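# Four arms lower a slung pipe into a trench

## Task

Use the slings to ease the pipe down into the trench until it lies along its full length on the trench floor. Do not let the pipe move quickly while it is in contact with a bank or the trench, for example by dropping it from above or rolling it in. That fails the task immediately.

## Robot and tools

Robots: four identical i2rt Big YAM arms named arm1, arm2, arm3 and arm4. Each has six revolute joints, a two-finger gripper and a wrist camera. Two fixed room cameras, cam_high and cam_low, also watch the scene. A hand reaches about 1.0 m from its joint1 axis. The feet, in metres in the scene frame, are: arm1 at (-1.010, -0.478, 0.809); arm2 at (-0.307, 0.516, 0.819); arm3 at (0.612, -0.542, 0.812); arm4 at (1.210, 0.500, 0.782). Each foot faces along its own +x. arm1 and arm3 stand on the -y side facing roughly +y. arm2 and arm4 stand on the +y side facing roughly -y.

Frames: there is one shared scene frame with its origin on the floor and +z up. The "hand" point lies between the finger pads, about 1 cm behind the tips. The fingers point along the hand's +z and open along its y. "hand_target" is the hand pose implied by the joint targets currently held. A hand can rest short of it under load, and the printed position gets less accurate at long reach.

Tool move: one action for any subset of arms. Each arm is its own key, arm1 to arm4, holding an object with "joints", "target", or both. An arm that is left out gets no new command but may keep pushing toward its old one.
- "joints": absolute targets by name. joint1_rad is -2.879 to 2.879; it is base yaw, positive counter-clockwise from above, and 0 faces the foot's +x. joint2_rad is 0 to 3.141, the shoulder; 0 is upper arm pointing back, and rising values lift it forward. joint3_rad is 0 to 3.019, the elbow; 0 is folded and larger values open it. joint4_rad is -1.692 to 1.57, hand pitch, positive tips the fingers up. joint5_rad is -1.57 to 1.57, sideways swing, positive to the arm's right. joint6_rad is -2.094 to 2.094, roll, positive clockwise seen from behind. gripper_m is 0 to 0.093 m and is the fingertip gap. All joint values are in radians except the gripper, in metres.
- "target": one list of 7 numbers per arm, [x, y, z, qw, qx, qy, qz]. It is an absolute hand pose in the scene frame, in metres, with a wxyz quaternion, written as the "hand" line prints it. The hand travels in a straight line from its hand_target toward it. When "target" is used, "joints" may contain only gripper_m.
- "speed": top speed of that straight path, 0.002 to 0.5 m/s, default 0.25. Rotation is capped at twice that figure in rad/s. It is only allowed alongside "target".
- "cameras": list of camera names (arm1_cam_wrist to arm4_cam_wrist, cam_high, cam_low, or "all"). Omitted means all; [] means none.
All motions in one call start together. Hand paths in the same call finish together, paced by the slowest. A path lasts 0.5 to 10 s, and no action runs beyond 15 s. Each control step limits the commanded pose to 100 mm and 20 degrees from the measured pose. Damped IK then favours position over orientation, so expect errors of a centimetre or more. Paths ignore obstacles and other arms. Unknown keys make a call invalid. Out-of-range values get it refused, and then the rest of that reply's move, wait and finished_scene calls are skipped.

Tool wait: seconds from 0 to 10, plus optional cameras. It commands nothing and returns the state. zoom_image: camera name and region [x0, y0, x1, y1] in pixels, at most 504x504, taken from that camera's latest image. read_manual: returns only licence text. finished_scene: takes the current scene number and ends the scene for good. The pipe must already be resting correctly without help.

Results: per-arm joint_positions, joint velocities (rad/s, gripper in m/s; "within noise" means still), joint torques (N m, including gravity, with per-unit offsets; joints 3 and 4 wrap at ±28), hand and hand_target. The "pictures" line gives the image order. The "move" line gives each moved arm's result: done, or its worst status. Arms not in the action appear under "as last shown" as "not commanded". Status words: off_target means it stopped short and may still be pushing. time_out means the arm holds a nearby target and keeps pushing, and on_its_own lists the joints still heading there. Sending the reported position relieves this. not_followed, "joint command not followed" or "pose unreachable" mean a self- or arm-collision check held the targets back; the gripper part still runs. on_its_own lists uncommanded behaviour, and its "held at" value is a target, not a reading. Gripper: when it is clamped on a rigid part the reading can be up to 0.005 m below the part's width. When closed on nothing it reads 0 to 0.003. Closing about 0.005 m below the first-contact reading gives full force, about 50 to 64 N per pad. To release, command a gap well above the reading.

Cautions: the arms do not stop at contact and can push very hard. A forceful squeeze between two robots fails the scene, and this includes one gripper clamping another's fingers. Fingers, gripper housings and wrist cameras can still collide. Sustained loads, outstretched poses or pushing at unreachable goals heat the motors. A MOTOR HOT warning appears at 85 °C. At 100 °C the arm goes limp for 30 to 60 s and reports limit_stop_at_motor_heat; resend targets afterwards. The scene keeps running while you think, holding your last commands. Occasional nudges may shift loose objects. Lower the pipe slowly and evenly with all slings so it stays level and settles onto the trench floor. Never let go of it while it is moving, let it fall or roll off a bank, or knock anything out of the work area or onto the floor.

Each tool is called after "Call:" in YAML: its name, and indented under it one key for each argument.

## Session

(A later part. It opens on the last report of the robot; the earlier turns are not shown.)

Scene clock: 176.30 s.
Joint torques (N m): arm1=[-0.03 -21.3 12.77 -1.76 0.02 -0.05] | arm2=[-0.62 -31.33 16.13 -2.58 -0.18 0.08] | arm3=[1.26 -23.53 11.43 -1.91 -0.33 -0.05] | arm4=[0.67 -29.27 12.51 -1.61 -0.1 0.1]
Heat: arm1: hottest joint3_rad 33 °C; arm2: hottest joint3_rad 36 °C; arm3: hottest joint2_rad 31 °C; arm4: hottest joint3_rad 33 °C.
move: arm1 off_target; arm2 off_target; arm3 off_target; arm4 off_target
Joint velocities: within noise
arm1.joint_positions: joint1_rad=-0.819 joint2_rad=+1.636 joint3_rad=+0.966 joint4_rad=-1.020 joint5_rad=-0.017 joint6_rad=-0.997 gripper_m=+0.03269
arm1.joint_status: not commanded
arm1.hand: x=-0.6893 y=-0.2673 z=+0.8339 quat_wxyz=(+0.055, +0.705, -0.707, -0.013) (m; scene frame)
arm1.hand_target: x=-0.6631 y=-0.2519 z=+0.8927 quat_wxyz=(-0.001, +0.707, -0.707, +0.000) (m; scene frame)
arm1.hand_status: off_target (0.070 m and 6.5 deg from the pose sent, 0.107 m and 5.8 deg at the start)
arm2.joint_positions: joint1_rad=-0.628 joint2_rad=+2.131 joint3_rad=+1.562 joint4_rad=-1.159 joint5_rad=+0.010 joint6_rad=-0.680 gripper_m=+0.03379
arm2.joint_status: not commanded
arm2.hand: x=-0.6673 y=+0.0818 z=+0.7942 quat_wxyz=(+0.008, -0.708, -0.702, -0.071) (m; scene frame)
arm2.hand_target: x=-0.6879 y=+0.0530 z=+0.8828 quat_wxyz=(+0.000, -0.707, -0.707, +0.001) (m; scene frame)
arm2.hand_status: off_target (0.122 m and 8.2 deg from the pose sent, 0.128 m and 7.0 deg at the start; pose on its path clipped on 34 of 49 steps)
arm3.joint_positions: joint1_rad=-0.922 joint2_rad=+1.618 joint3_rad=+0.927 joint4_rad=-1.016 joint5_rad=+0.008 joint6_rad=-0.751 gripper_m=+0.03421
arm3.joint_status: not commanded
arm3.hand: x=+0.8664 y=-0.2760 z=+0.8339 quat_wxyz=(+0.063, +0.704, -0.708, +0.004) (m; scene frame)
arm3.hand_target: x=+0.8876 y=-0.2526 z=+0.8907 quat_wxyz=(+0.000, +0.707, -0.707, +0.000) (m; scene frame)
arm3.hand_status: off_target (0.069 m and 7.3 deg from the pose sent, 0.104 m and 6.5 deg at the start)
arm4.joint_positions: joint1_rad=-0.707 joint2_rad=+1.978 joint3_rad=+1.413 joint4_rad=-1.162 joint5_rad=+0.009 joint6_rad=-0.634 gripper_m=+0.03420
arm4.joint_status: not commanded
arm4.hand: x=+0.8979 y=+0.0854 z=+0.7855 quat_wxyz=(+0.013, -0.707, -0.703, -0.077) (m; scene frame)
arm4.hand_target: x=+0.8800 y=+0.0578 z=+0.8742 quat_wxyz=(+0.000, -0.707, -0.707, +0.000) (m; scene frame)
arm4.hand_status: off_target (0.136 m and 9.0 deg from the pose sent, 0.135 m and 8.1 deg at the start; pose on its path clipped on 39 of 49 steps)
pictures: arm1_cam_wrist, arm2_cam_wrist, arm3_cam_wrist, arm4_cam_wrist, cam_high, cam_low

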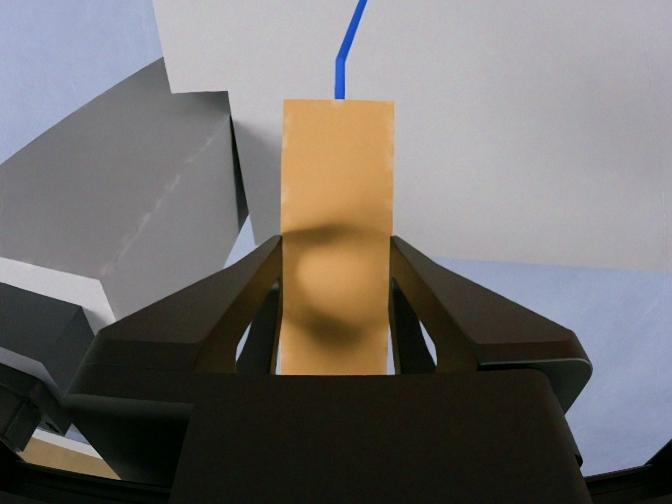

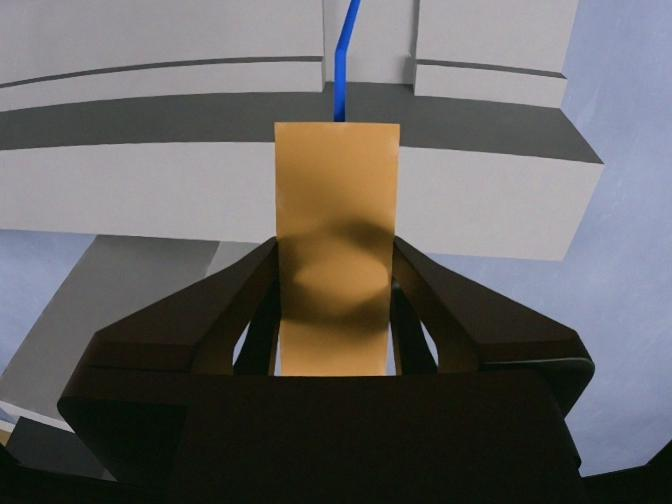

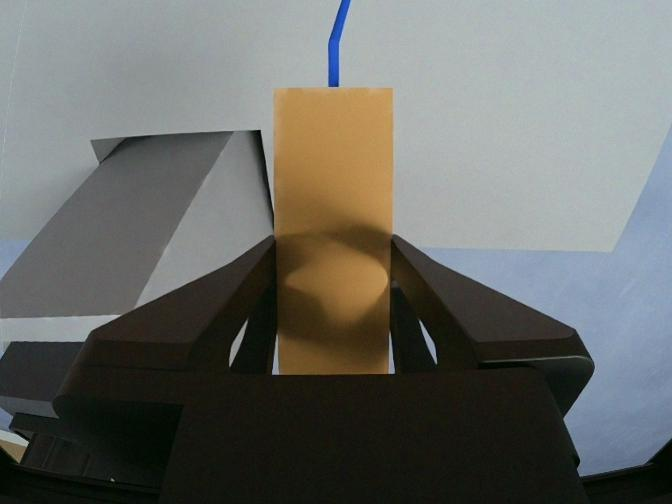

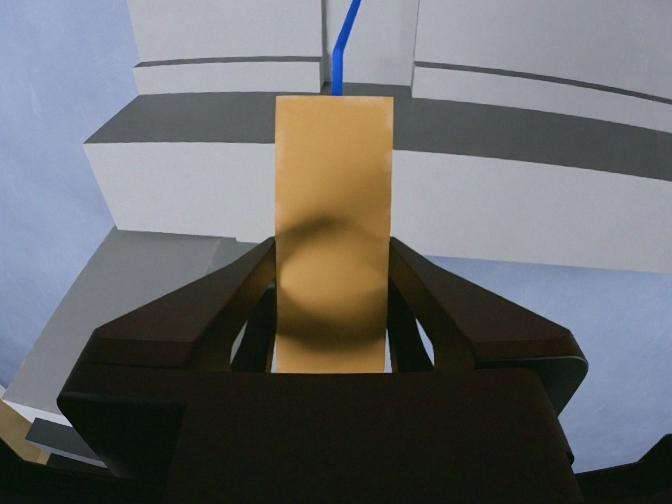

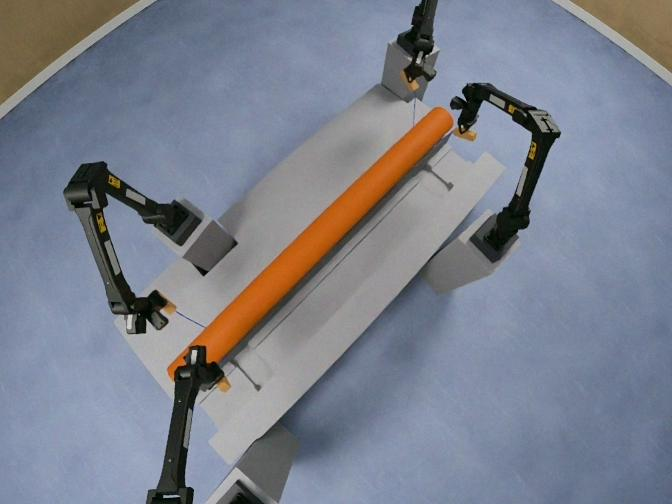

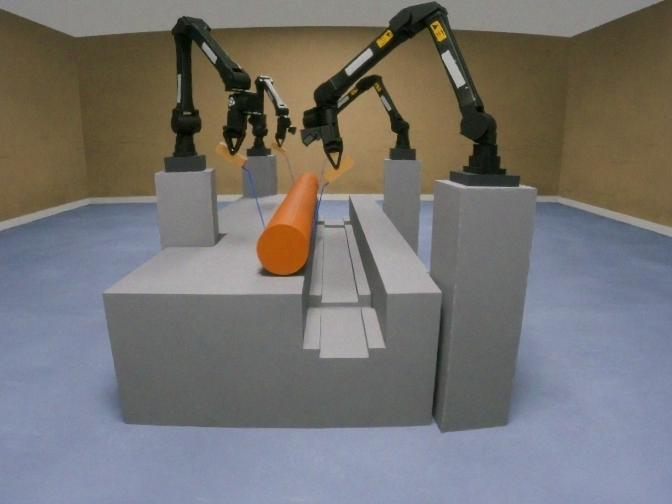

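Call:
move:
  arm1: {"target": [-0.665, -0.252, 0.935, 0.0, -0.7071, 0.7071, 0.0], "speed": 0.05}
  arm2: {"target": [-0.675, 0.070, 0.930, 0.0, 0.7071, 0.7071, 0.0], "speed": 0.05}
  arm3: {"target": [0.888, -0.253, 0.935, 0.0, -0.7071, 0.7071, 0.0], "speed": 0.05}
  arm4: {"target": [0.888, 0.075, 0.930, 0.0, 0.7071, 0.7071, 0.0], "speed": 0.05}
  cameras: ["cam_low", "cam_high"]

Call:
zoom_image:
  camera: "cam_low"
  region: [120, 120, 460, 320]

Scene clock: 199.27 s.
Joint torques (N m): arm1=[-0.26 -20.19 13.5 -1.63 -0.01 -0.08] | arm2=[-0.32 -32.03 12.92 -2.47 -0.17 0.06] | arm3=[1.08 -23.53 12.62 -2.09 -0.32 -0.07] | arm4=[0.15 -30.51 11.4 -2.15 -0.07 0.02]
Heat: arm1: hottest joint3_rad 40 °C; arm2: hottest joint3_rad 42 °C; arm3: hottest joint3_rad 34 °C; arm4: hottest joint3_rad 35 °C.
move: arm1 off_target; arm2 off_target; arm3 off_target; arm4 off_target
Joint velocities: within noise
arm1.joint_positions: joint1_rad=-0.818 joint2_rad=+1.572 joint3_rad=+1.006 joint4_rad=-1.128 joint5_rad=-0.017 joint6_rad=-0.995 gripper_m=+0.03269
arm1.joint_status: not commanded
arm1.hand: x=-0.6914 y=-0.2677 z=+0.8717 quat_wxyz=(+0.057, +0.705, -0.707, -0.013) (m; scene frame)
arm1.hand_target: x=-0.6685 y=-0.2542 z=+0.9325 quat_wxyz=(-0.001, +0.707, -0.707, +0.000) (m; scene frame)
arm1.hand_status: off_target (0.070 m and 6.7 deg from the pose sent, 0.105 m and 6.5 deg at the start)
arm2.joint_positions: joint1_rad=-0.628 joint2_rad=+2.050 joint3_rad=+1.562 joint4_rad=-1.220 joint5_rad=+0.010 joint6_rad=-0.679 gripper_m=+0.03379
arm2.joint_status: not commanded
arm2.hand: x=-0.6649 y=+0.0854 z=+0.8399 quat_wxyz=(+0.007, -0.709, -0.703, -0.061) (m; scene frame)
arm2.hand_target: x=-0.6726 y=+0.0732 z=+0.9250 quat_wxyz=(+0.000, -0.707, -0.707, +0.000) (m; scene frame)
arm2.hand_status: off_target (0.092 m and 7.1 deg from the pose sent, 0.136 m and 8.2 deg at the start; pose on its path clipped on 25 of 57 steps)
arm3.joint_positions: joint1_rad=-0.922 joint2_rad=+1.560 joint3_rad=+0.970 joint4_rad=-1.127 joint5_rad=+0.008 joint6_rad=-0.750 gripper_m=+0.03421
arm3.joint_status: not commanded
arm3.hand: x=+0.8653 y=-0.2774 z=+0.8693 quat_wxyz=(+0.069, +0.703, -0.708, +0.004) (m; scene frame)
arm3.hand_target: x=+0.8850 y=-0.2563 z=+0.9321 quat_wxyz=(+0.000, +0.707, -0.707, +0.000) (m; scene frame)
arm3.hand_status: off_target (0.074 m and 7.9 deg from the pose sent, 0.106 m and 7.3 deg at the start)
arm4.joint_positions: joint1_rad=-0.706 joint2_rad=+1.900 joint3_rad=+1.413 joint4_rad=-1.227 joint5_rad=+0.009 joint6_rad=-0.633 gripper_m=+0.03421
arm4.joint_status: not commanded
arm4.hand: x=+0.9026 y=+0.0913 z=+0.8265 quat_wxyz=(+0.012, -0.707, -0.703, -0.071) (m; scene frame)
arm4.hand_target: x=+0.8922 y=+0.0801 z=+0.9179 quat_wxyz=(+0.001, -0.707, -0.707, +0.000) (m; scene frame)
arm4.hand_status: off_target (0.106 m and 8.2 deg from the pose sent, 0.145 m and 9.0 deg at the start; pose on its path clipped on 53 of 57 steps)
pictures: cam_high, cam_low

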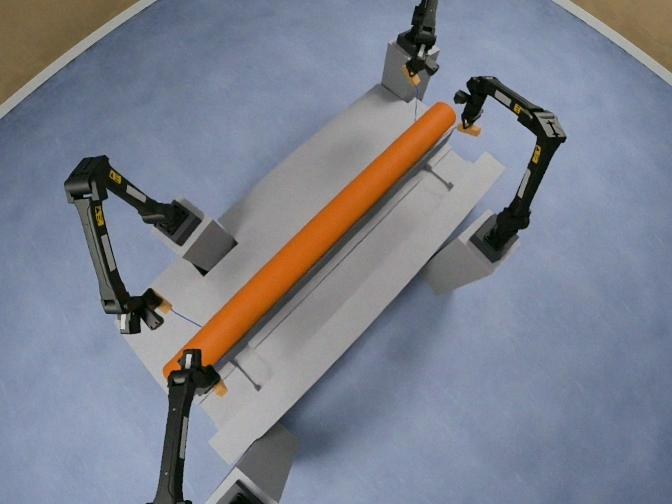

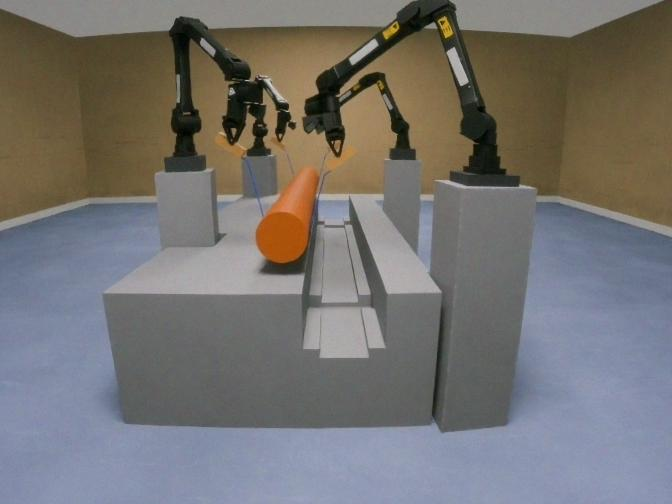

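Scaled by 1.482.

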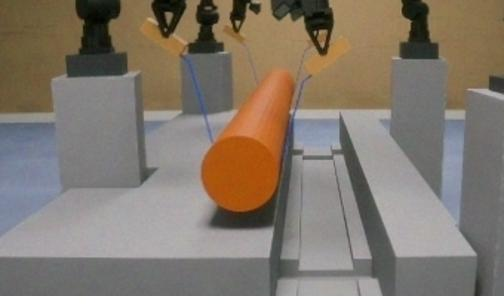

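Call:
move:
  arm1: {"target": [-0.670, -0.070, 0.945, 0.0, -0.7071, 0.7071, 0.0], "speed": 0.06}
  arm2: {"target": [-0.680, 0.257, 0.910, 0.0, 0.7071, 0.7071, 0.0], "speed": 0.06}
  arm3: {"target": [0.890, -0.070, 0.945, 0.0, -0.7071, 0.7071, 0.0], "speed": 0.06}
  arm4: {"target": [0.875, 0.260, 0.910, 0.0, 0.7071, 0.7071, 0.0], "speed": 0.06}
  cameras: ["cam_low", "cam_high"]

Call:
zoom_image:
  camera: "cam_low"
  region: [120, 120, 460, 320]

Scene clock: 208.67 s.
Joint torques (N m): arm1=[-0.97 -23.06 15.04 -1.59 -0.01 -0.02] | arm2=[-2.49 -23.82 10.51 -1.26 -0.09 -0.08] | arm3=[0.91 -29.63 13.42 -1.87 -0.23 -0.01] | arm4=[-1.14 -22.65 9.25 -0.88 0.03 -0.16]
Heat: arm1: hottest joint3_rad 42 °C; arm2: hottest joint3_rad 42 °C; arm3: hottest joint3_rad 37 °C; arm4: hottest joint3_rad 35 °C.
move: arm1 off_target; arm2 off_target; arm3 off_target; arm4 off_target
Joint velocities: within noise
arm1.joint_positions: joint1_rad=-0.519 joint2_rad=+1.823 joint3_rad=+1.370 joint4_rad=-1.228 joint5_rad=-0.018 joint6_rad=-0.701 gripper_m=+0.03269
arm1.joint_status: not commanded
arm1.hand: x=-0.6932 y=-0.0939 z=+0.8785 quat_wxyz=(+0.054, +0.707, -0.705, +0.004) (m; scene frame)
arm1.hand_target: x=-0.6734 y=-0.0741 z=+0.9442 quat_wxyz=(-0.001, +0.707, -0.707, +0.000) (m; scene frame)
arm1.hand_status: off_target (0.074 m and 6.2 deg from the pose sent, 0.212 m and 6.7 deg at the start)
arm2.joint_positions: joint1_rad=-0.868 joint2_rad=+1.736 joint3_rad=+1.144 joint4_rad=-1.093 joint5_rad=+0.014 joint6_rad=-0.935 gripper_m=+0.03379
arm2.joint_status: not commanded
arm2.hand: x=-0.6612 y=+0.2559 z=+0.8600 quat_wxyz=(-0.007, -0.704, -0.709, -0.051) (m; scene frame)
arm2.hand_target: x=-0.6784 y=+0.2578 z=+0.9077 quat_wxyz=(+0.001, -0.707, -0.707, +0.000) (m; scene frame)
arm2.hand_status: off_target (0.053 m and 5.9 deg from the pose sent, 0.186 m and 7.1 deg at the start)
arm3.joint_positions: joint1_rad=-0.692 joint2_rad=+1.900 joint3_rad=+1.438 joint4_rad=-1.253 joint5_rad=+0.004 joint6_rad=-0.528 gripper_m=+0.03421
arm3.joint_status: not commanded
arm3.hand: x=+0.8720 y=-0.0982 z=+0.8703 quat_wxyz=(+0.064, +0.706, -0.705, +0.018) (m; scene frame)
arm3.hand_target: x=+0.8871 y=-0.0751 z=+0.9439 quat_wxyz=(-0.001, +0.707, -0.707, +0.000) (m; scene frame)
arm3.hand_status: off_target (0.082 m and 7.7 deg from the pose sent, 0.222 m and 7.9 deg at the start)
arm4.joint_positions: joint1_rad=-0.989 joint2_rad=+1.593 joint3_rad=+1.060 joint4_rad=-1.163 joint5_rad=+0.007 joint6_rad=-0.916 gripper_m=+0.03423
arm4.joint_status: not commanded
arm4.hand: x=+0.8922 y=+0.2621 z=+0.8510 quat_wxyz=(-0.007, -0.708, -0.703, -0.063) (m; scene frame)
arm4.hand_target: x=+0.8771 y=+0.2611 z=+0.9065 quat_wxyz=(+0.002, -0.707, -0.707, +0.000) (m; scene frame)
arm4.hand_status: off_target (0.061 m and 7.3 deg from the pose sent, 0.190 m and 8.2 deg at the start)
pictures: cam_high, cam_low

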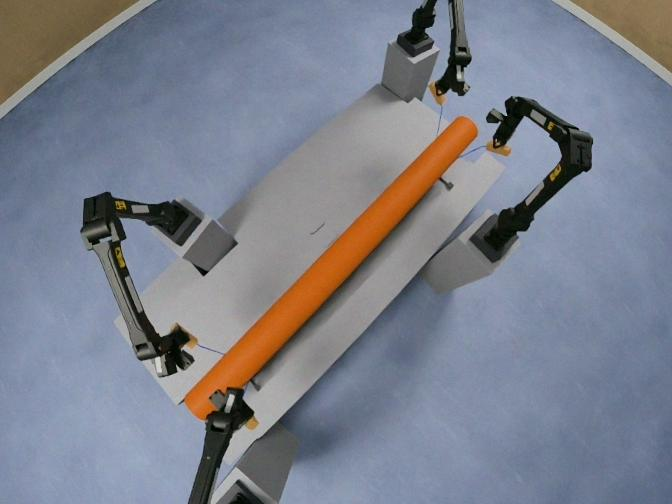

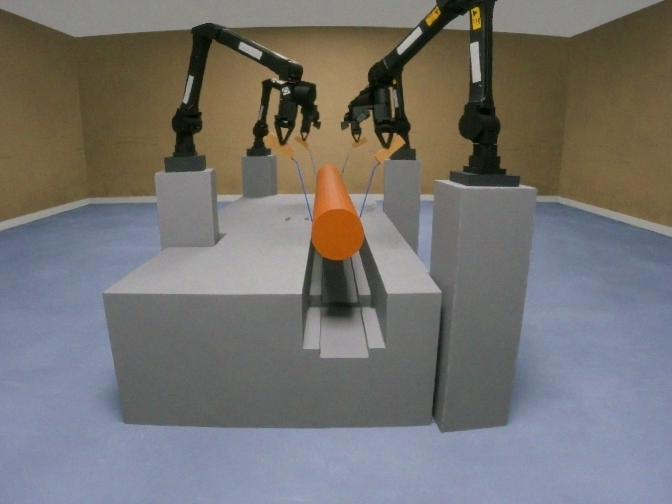

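Scaled by 1.482.

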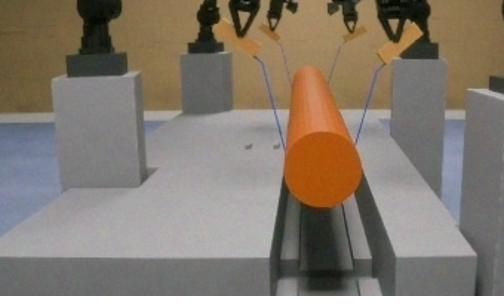

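Call:
zoom_image:
  camera: "cam_low"
  region: [270, 140, 420, 240]

Call:
zoom_image:
  camera: "cam_high"
  region: [380, 80, 540, 220]

Scaled by 3.360.

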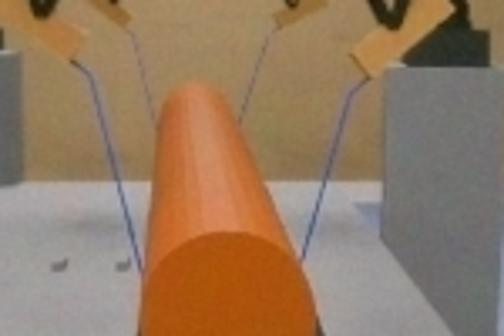

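Scaled by 3.150.

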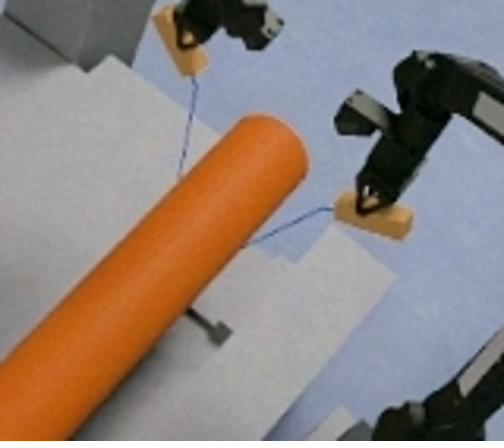

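Call:
move:
  cameras: ["arm1_cam_wrist", "arm2_cam_wrist", "arm3_cam_wrist", "arm4_cam_wrist", "cam_low", "cam_high"]

Scene clock: 218.63 s.
Joint torques (N m): arm1=[-0.73 -23 15.24 -1.48 0 -0.03] | arm2=[-2.55 -23.82 10.62 -1.25 -0.09 -0.07] | arm3=[0.97 -29.57 13.49 -1.87 -0.22 -0.02] | arm4=[-1.03 -22.65 9.25 -0.9 0.06 -0.15]
Heat: arm1: hottest joint3_rad 46 °C; arm2: hottest joint3_rad 42 °C; arm3: hottest joint3_rad 38 °C; arm4: hottest joint3_rad 36 °C.
Joint velocities: within noise
arm1.joint_positions: joint1_rad=-0.519 joint2_rad=+1.823 joint3_rad=+1.370 joint4_rad=-1.228 joint5_rad=-0.017 joint6_rad=-0.701 gripper_m=+0.03269
arm1.joint_status: not commanded
arm1.hand: x=-0.6931 y=-0.0940 z=+0.8785 quat_wxyz=(+0.054, +0.707, -0.705, +0.004) (m; scene frame)
arm1.hand_target: x=-0.6734 y=-0.0742 z=+0.9442 quat_wxyz=(-0.001, +0.707, -0.707, +0.000) (m; scene frame)
arm1.hand_status: off_target (0.074 m and 6.2 deg from the pose sent, 0.212 m and 6.7 deg at the start)
arm2.joint_positions: joint1_rad=-0.868 joint2_rad=+1.736 joint3_rad=+1.144 joint4_rad=-1.093 joint5_rad=+0.014 joint6_rad=-0.936 gripper_m=+0.03379
arm2.joint_status: not commanded
arm2.hand: x=-0.6612 y=+0.2559 z=+0.8600 quat_wxyz=(-0.007, -0.704, -0.709, -0.051) (m; scene frame)
arm2.hand_target: x=-0.6784 y=+0.2578 z=+0.9077 quat_wxyz=(+0.001, -0.707, -0.707, +0.000) (m; scene frame)
arm2.hand_status: off_target (0.053 m and 5.9 deg from the pose sent, 0.186 m and 7.1 deg at the start)
arm3.joint_positions: joint1_rad=-0.692 joint2_rad=+1.900 joint3_rad=+1.438 joint4_rad=-1.253 joint5_rad=+0.004 joint6_rad=-0.528 gripper_m=+0.03421
arm3.joint_status: not commanded
arm3.hand: x=+0.8720 y=-0.0982 z=+0.8703 quat_wxyz=(+0.064, +0.706, -0.705, +0.018) (m; scene frame)
arm3.hand_target: x=+0.8871 y=-0.0751 z=+0.9439 quat_wxyz=(-0.001, +0.707, -0.707, +0.000) (m; scene frame)
arm3.hand_status: off_target (0.082 m and 7.7 deg from the pose sent, 0.222 m and 7.9 deg at the start)
arm4.joint_positions: joint1_rad=-0.989 joint2_rad=+1.593 joint3_rad=+1.060 joint4_rad=-1.163 joint5_rad=+0.007 joint6_rad=-0.916 gripper_m=+0.03423
arm4.joint_status: not commanded
arm4.hand: x=+0.8922 y=+0.2621 z=+0.8510 quat_wxyz=(-0.007, -0.708, -0.703, -0.063) (m; scene frame)
arm4.hand_target: x=+0.8771 y=+0.2611 z=+0.9065 quat_wxyz=(+0.002, -0.707, -0.707, +0.000) (m; scene frame)
arm4.hand_status: off_target (0.062 m and 7.3 deg from the pose sent, 0.190 m and 8.2 deg at the start)
pictures: arm1_cam_wrist, arm2_cam_wrist, arm3_cam_wrist, arm4_cam_wrist, cam_high, cam_low

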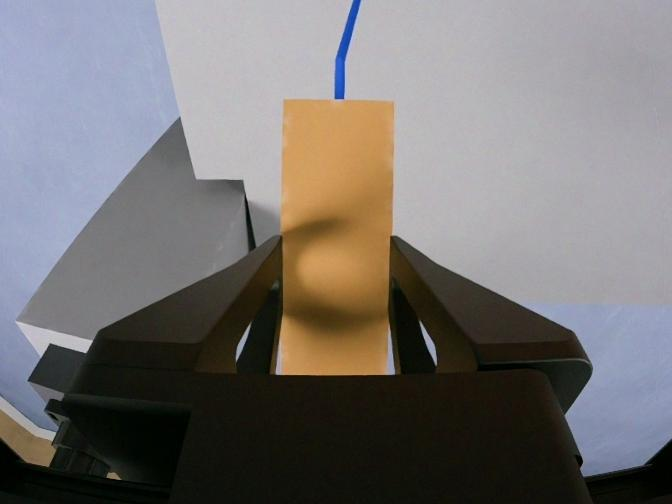

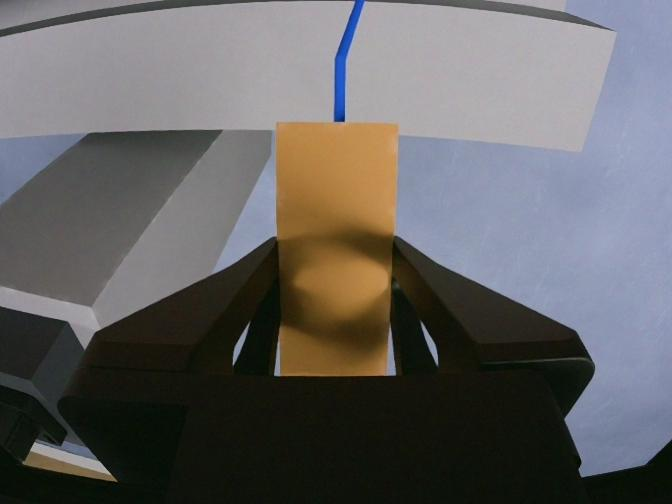

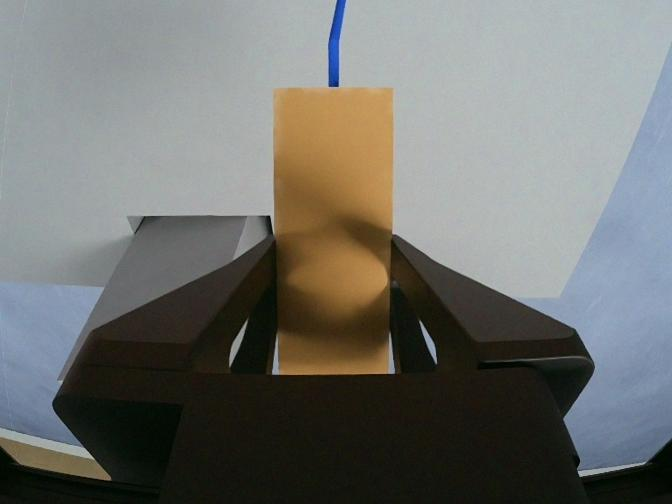

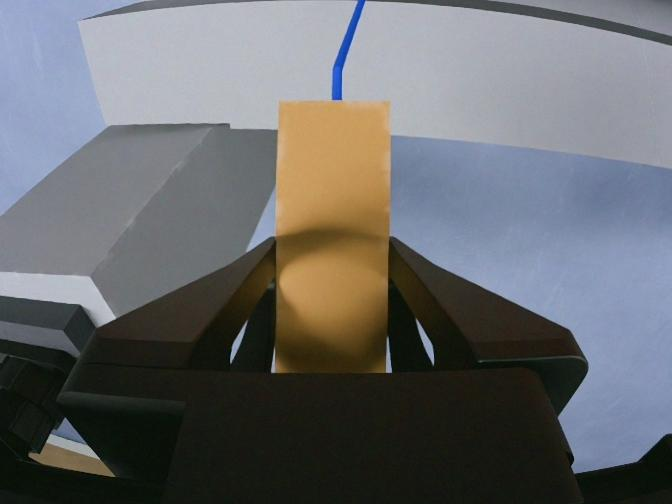

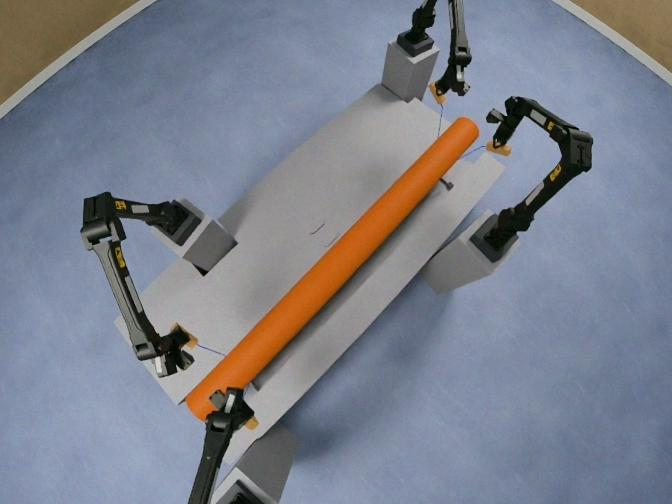

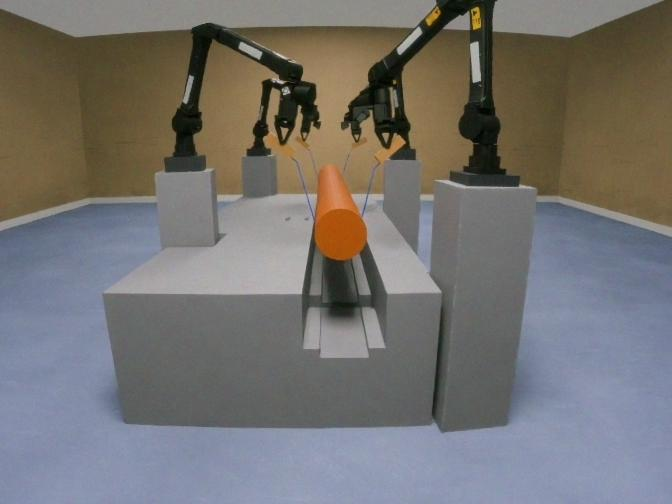

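Call:
move:
  arm1: {"target": [-0.673, -0.072, 0.775, 0.0, -0.7071, 0.7071, 0.0], "speed": 0.06}
  arm2: {"target": [-0.680, 0.260, 0.740, 0.0, 0.7071, 0.7071, 0.0], "speed": 0.06}
  arm3: {"target": [0.888, -0.073, 0.775, 0.0, -0.7071, 0.7071, 0.0], "speed": 0.06}
  arm4: {"target": [0.877, 0.263, 0.740, 0.0, 0.7071, 0.7071, 0.0], "speed": 0.06}

Call:
zoom_image:
  camera: "cam_low"
  region: [120, 120, 460, 370]

Scene clock: 234.03 s.
Joint torques (N m): arm1=[-0.62 -24.23 7.82 -0.1 -0.01 -0.01] | arm2=[-2.78 -21.89 6.69 -0.88 -0.15 -0.05] | arm3=[0.91 -30.21 7.21 -0.66 -0.23 -0.02] | arm4=[-1.2 -20.19 5.64 -0.47 -0.05 -0.11]
Heat: arm1: hottest joint3_rad 49 °C; arm2: hottest joint2_rad 41 °C; arm3: hottest joint3_rad 39 °C; arm4: hottest joint3_rad 36 °C.
move: arm1 off_target; arm2 off_target; arm3 off_target; arm4 off_target
Joint velocities: within noise
arm1.joint_positions: joint1_rad=-0.515 joint2_rad=+2.035 joint3_rad=+1.261 joint4_rad=-0.868 joint5_rad=-0.017 joint6_rad=-0.697 gripper_m=+0.03269
arm1.joint_status: not commanded
arm1.hand: x=-0.6867 y=-0.0866 z=+0.7361 quat_wxyz=(+0.035, +0.708, -0.706, +0.003) (m; scene frame)
arm1.hand_target: x=-0.6737 y=-0.0729 z=+0.7741 quat_wxyz=(+0.000, +0.707, -0.707, +0.000) (m; scene frame)
arm1.hand_status: off_target (0.044 m and 4.0 deg from the pose sent, 0.108 m and 6.2 deg at the start)
arm2.joint_positions: joint1_rad=-0.874 joint2_rad=+1.990 joint3_rad=+1.014 joint4_rad=-0.667 joint5_rad=+0.015 joint6_rad=-0.950 gripper_m=+0.03379
arm2.joint_status: not commanded
arm2.hand: x=-0.6584 y=+0.2589 z=+0.7116 quat_wxyz=(-0.004, -0.701, -0.712, -0.030) (m; scene frame)
arm2.hand_target: x=-0.6793 y=+0.2604 z=+0.7389 quat_wxyz=(+0.001, -0.707, -0.707, +0.000) (m; scene frame)
arm2.hand_status: off_target (0.036 m and 3.6 deg from the pose sent, 0.122 m and 5.9 deg at the start)
arm3.joint_positions: joint1_rad=-0.692 joint2_rad=+2.100 joint3_rad=+1.319 joint4_rad=-0.890 joint5_rad=+0.004 joint6_rad=-0.528 gripper_m=+0.03421
arm3.joint_status: not commanded
arm3.hand: x=+0.8739 y=-0.0944 z=+0.7266 quat_wxyz=(+0.044, +0.707, -0.706, +0.012) (m; scene frame)
arm3.hand_target: x=+0.8872 y=-0.0745 z=+0.7738 quat_wxyz=(+0.000, +0.707, -0.707, +0.000) (m; scene frame)
arm3.hand_status: off_target (0.055 m and 5.2 deg from the pose sent, 0.100 m and 7.7 deg at the start)
arm4.joint_positions: joint1_rad=-0.991 joint2_rad=+1.829 joint3_rad=+0.880 joint4_rad=-0.700 joint5_rad=+0.009 joint6_rad=-0.925 gripper_m=+0.03423
arm4.joint_status: not commanded
arm4.hand: x=+0.8993 y=+0.2681 z=+0.7049 quat_wxyz=(-0.004, -0.707, -0.707, -0.040) (m; scene frame)
arm4.hand_target: x=+0.8778 y=+0.2635 z=+0.7383 quat_wxyz=(+0.001, -0.707, -0.707, +0.000) (m; scene frame)
arm4.hand_status: off_target (0.042 m and 4.6 deg from the pose sent, 0.112 m and 7.3 deg at the start)
pictures: arm1_cam_wrist, arm2_cam_wrist, arm3_cam_wrist, arm4_cam_wrist, cam_high, cam_low

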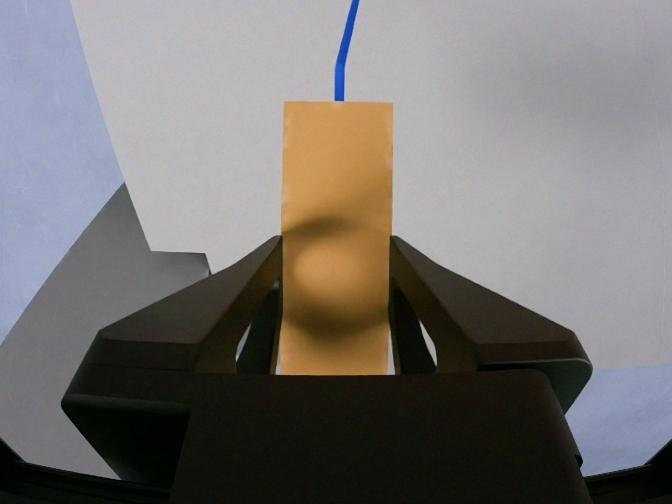

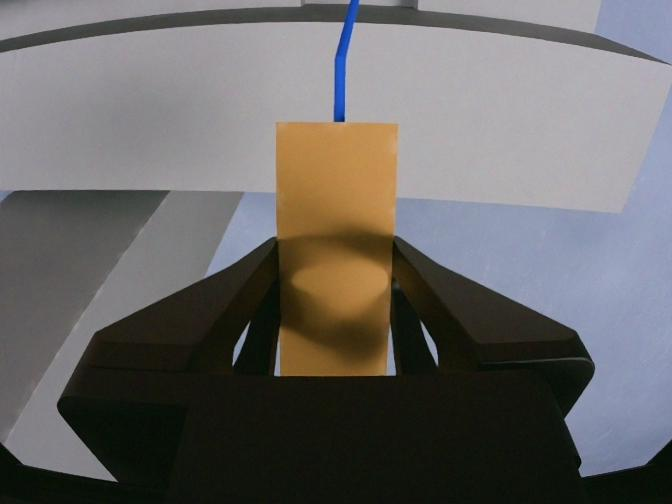

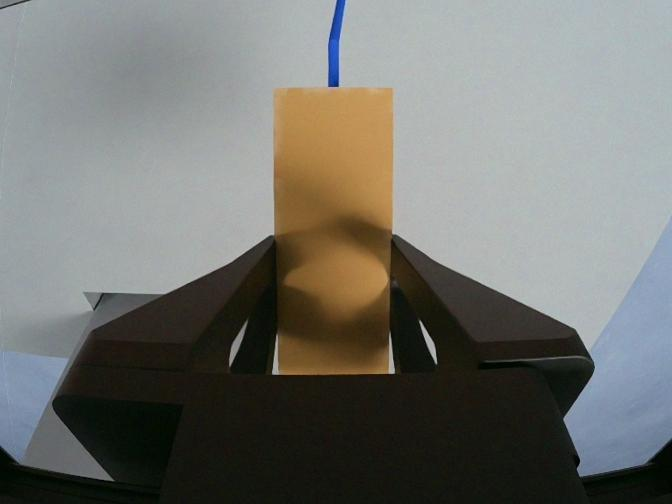

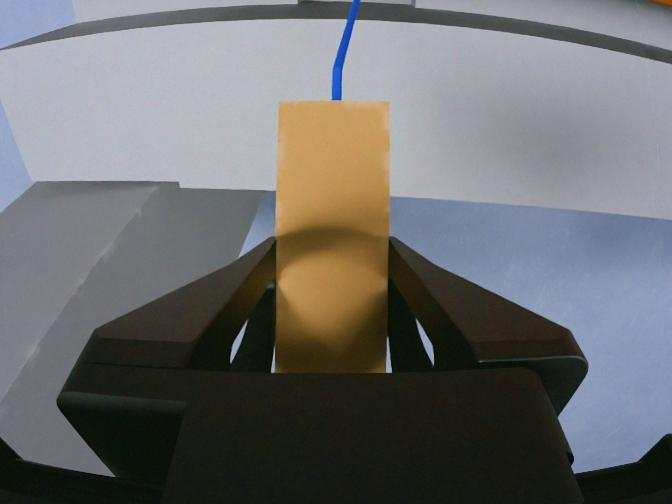

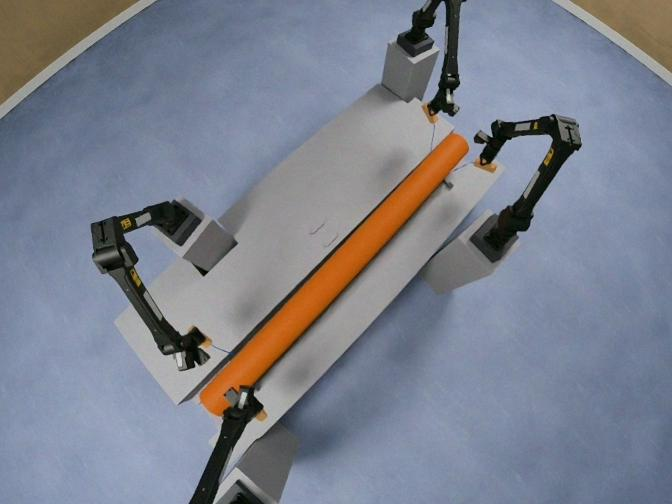

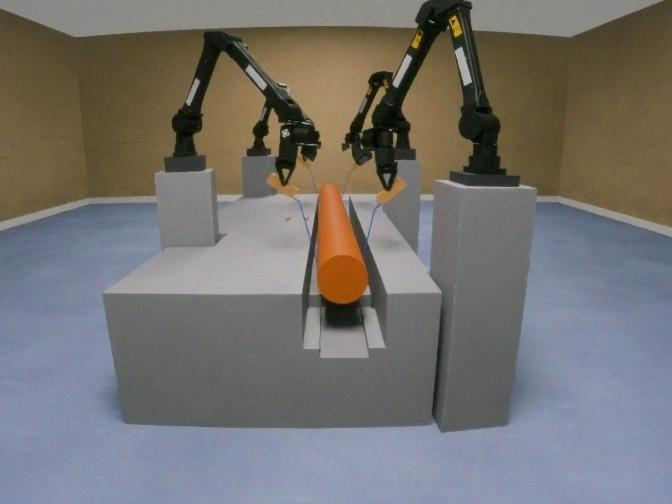

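Scaled by 1.482.

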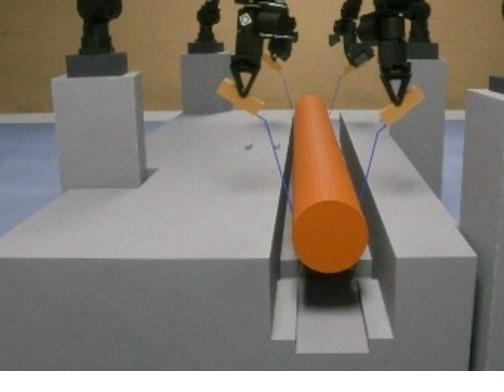

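Call:
move:
  arm1: {"target": [-0.673, -0.075, 0.665, 0.0, -0.7071, 0.7071, 0.0], "speed": 0.04}
  arm2: {"target": [-0.680, 0.265, 0.630, 0.0, 0.7071, 0.7071, 0.0], "speed": 0.04}
  arm3: {"target": [0.888, -0.075, 0.665, 0.0, -0.7071, 0.7071, 0.0], "speed": 0.04}
  arm4: {"target": [0.877, 0.268, 0.630, 0.0, 0.7071, 0.7071, 0.0], "speed": 0.04}

Call:
zoom_image:
  camera: "cam_low"
  region: [120, 120, 460, 370]

Scene clock: 240.87 s.
Joint torques (N m): arm1=[-1.14 -24.41 5.78 -0.17 0.13 0] | arm2=[-2.61 -21.54 5.49 -0.81 -0.15 -0.05] | arm3=[0.73 -29.33 5.7 -0.59 -0.23 -0.04] | arm4=[-1.26 -21.25 3.19 -0.43 -0.05 -0.11]
Heat: arm1: hottest joint3_rad 47 °C; arm2: hottest joint2_rad 40 °C; arm3: hottest joint3_rad 39 °C; arm4: hottest joint3_rad 35 °C.
move: arm1 off_target; arm2 off_target; arm3 off_target; arm4 off_target
Joint velocities: within noise
arm1.joint_positions: joint1_rad=-0.509 joint2_rad=+2.220 joint3_rad=+1.247 joint4_rad=-0.635 joint5_rad=-0.021 joint6_rad=-0.697 gripper_m=+0.03269
arm1.joint_status: not commanded
arm1.hand: x=-0.6865 y=-0.0830 z=+0.6392 quat_wxyz=(+0.018, +0.710, -0.704, -0.001) (m; scene frame)
arm1.hand_target: x=-0.6732 y=-0.0754 z=+0.6644 quat_wxyz=(+0.000, +0.707, -0.707, +0.000) (m; scene frame)
arm1.hand_status: off_target (0.030 m and 2.1 deg from the pose sent, 0.073 m and 4.0 deg at the start)
arm2.joint_positions: joint1_rad=-0.891 joint2_rad=+2.233 joint3_rad=+1.010 joint4_rad=-0.419 joint5_rad=+0.015 joint6_rad=-0.962 gripper_m=+0.03379
arm2.joint_status: not commanded
arm2.hand: x=-0.6519 y=+0.2706 z=+0.6074 quat_wxyz=(-0.004, -0.703, -0.711, -0.029) (m; scene frame)
arm2.hand_target: x=-0.6794 y=+0.2656 z=+0.6297 quat_wxyz=(+0.001, -0.707, -0.707, +0.000) (m; scene frame)
arm2.hand_status: off_target (0.036 m and 3.5 deg from the pose sent, 0.085 m and 3.5 deg at the start)
arm3.joint_positions: joint1_rad=-0.692 joint2_rad=+2.282 joint3_rad=+1.304 joint4_rad=-0.672 joint5_rad=+0.004 joint6_rad=-0.528 gripper_m=+0.03421
arm3.joint_status: not commanded
arm3.hand: x=+0.8723 y=-0.0967 z=+0.6282 quat_wxyz=(+0.033, +0.707, -0.706, +0.010) (m; scene frame)
arm3.hand_target: x=+0.8875 y=-0.0760 z=+0.6643 quat_wxyz=(+0.000, +0.707, -0.707, +0.000) (m; scene frame)
arm3.hand_status: off_target (0.045 m and 4.0 deg from the pose sent, 0.066 m and 5.2 deg at the start)
arm4.joint_positions: joint1_rad=-1.002 joint2_rad=+2.098 joint3_rad=+0.865 joint4_rad=-0.405 joint5_rad=+0.008 joint6_rad=-0.937 gripper_m=+0.03423
arm4.joint_status: not commanded
arm4.hand: x=+0.9025 y=+0.2751 z=+0.5991 quat_wxyz=(-0.003, -0.706, -0.707, -0.035) (m; scene frame)
arm4.hand_target: x=+0.8777 y=+0.2686 z=+0.6283 quat_wxyz=(+0.001, -0.707, -0.707, +0.000) (m; scene frame)
arm4.hand_status: off_target (0.041 m and 4.0 deg from the pose sent, 0.078 m and 4.6 deg at the start)
pictures: arm1_cam_wrist, arm2_cam_wrist, arm3_cam_wrist, arm4_cam_wrist, cam_high, cam_low

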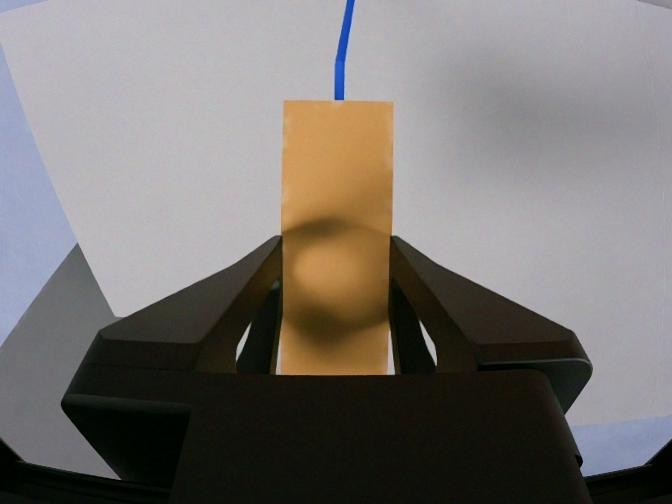

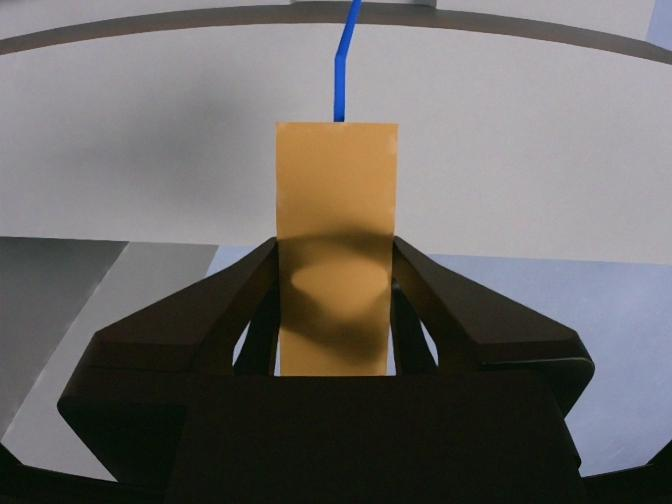

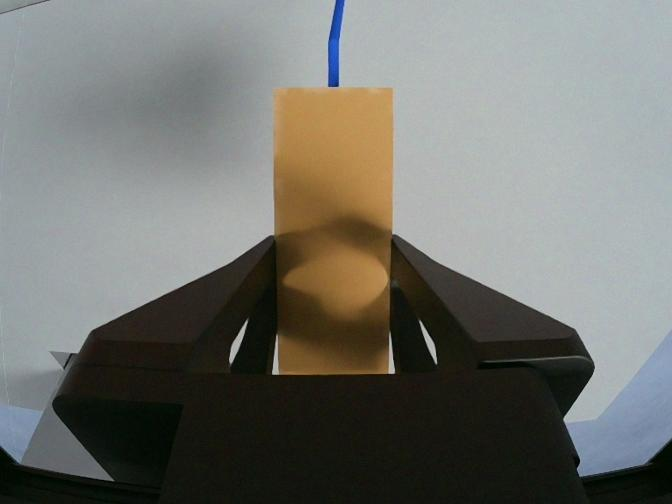

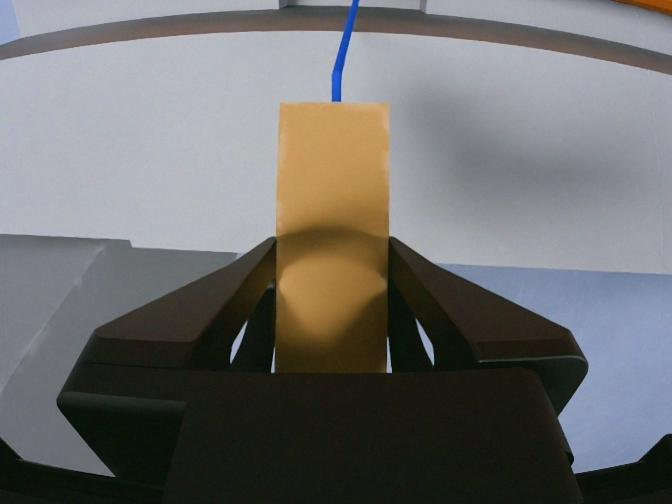

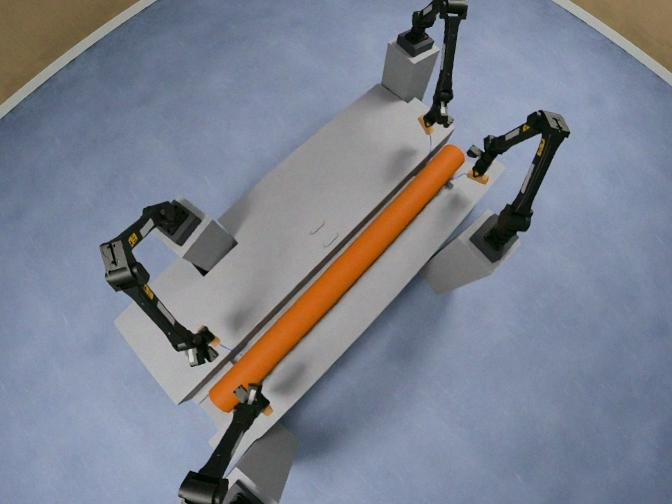

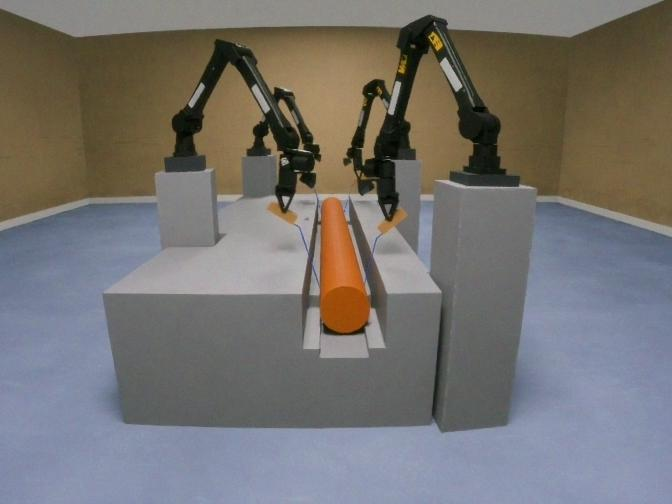

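Scaled by 1.482.

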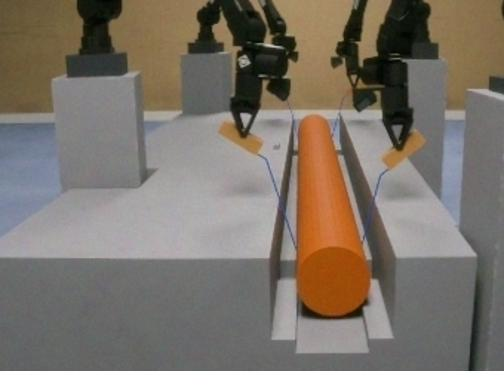

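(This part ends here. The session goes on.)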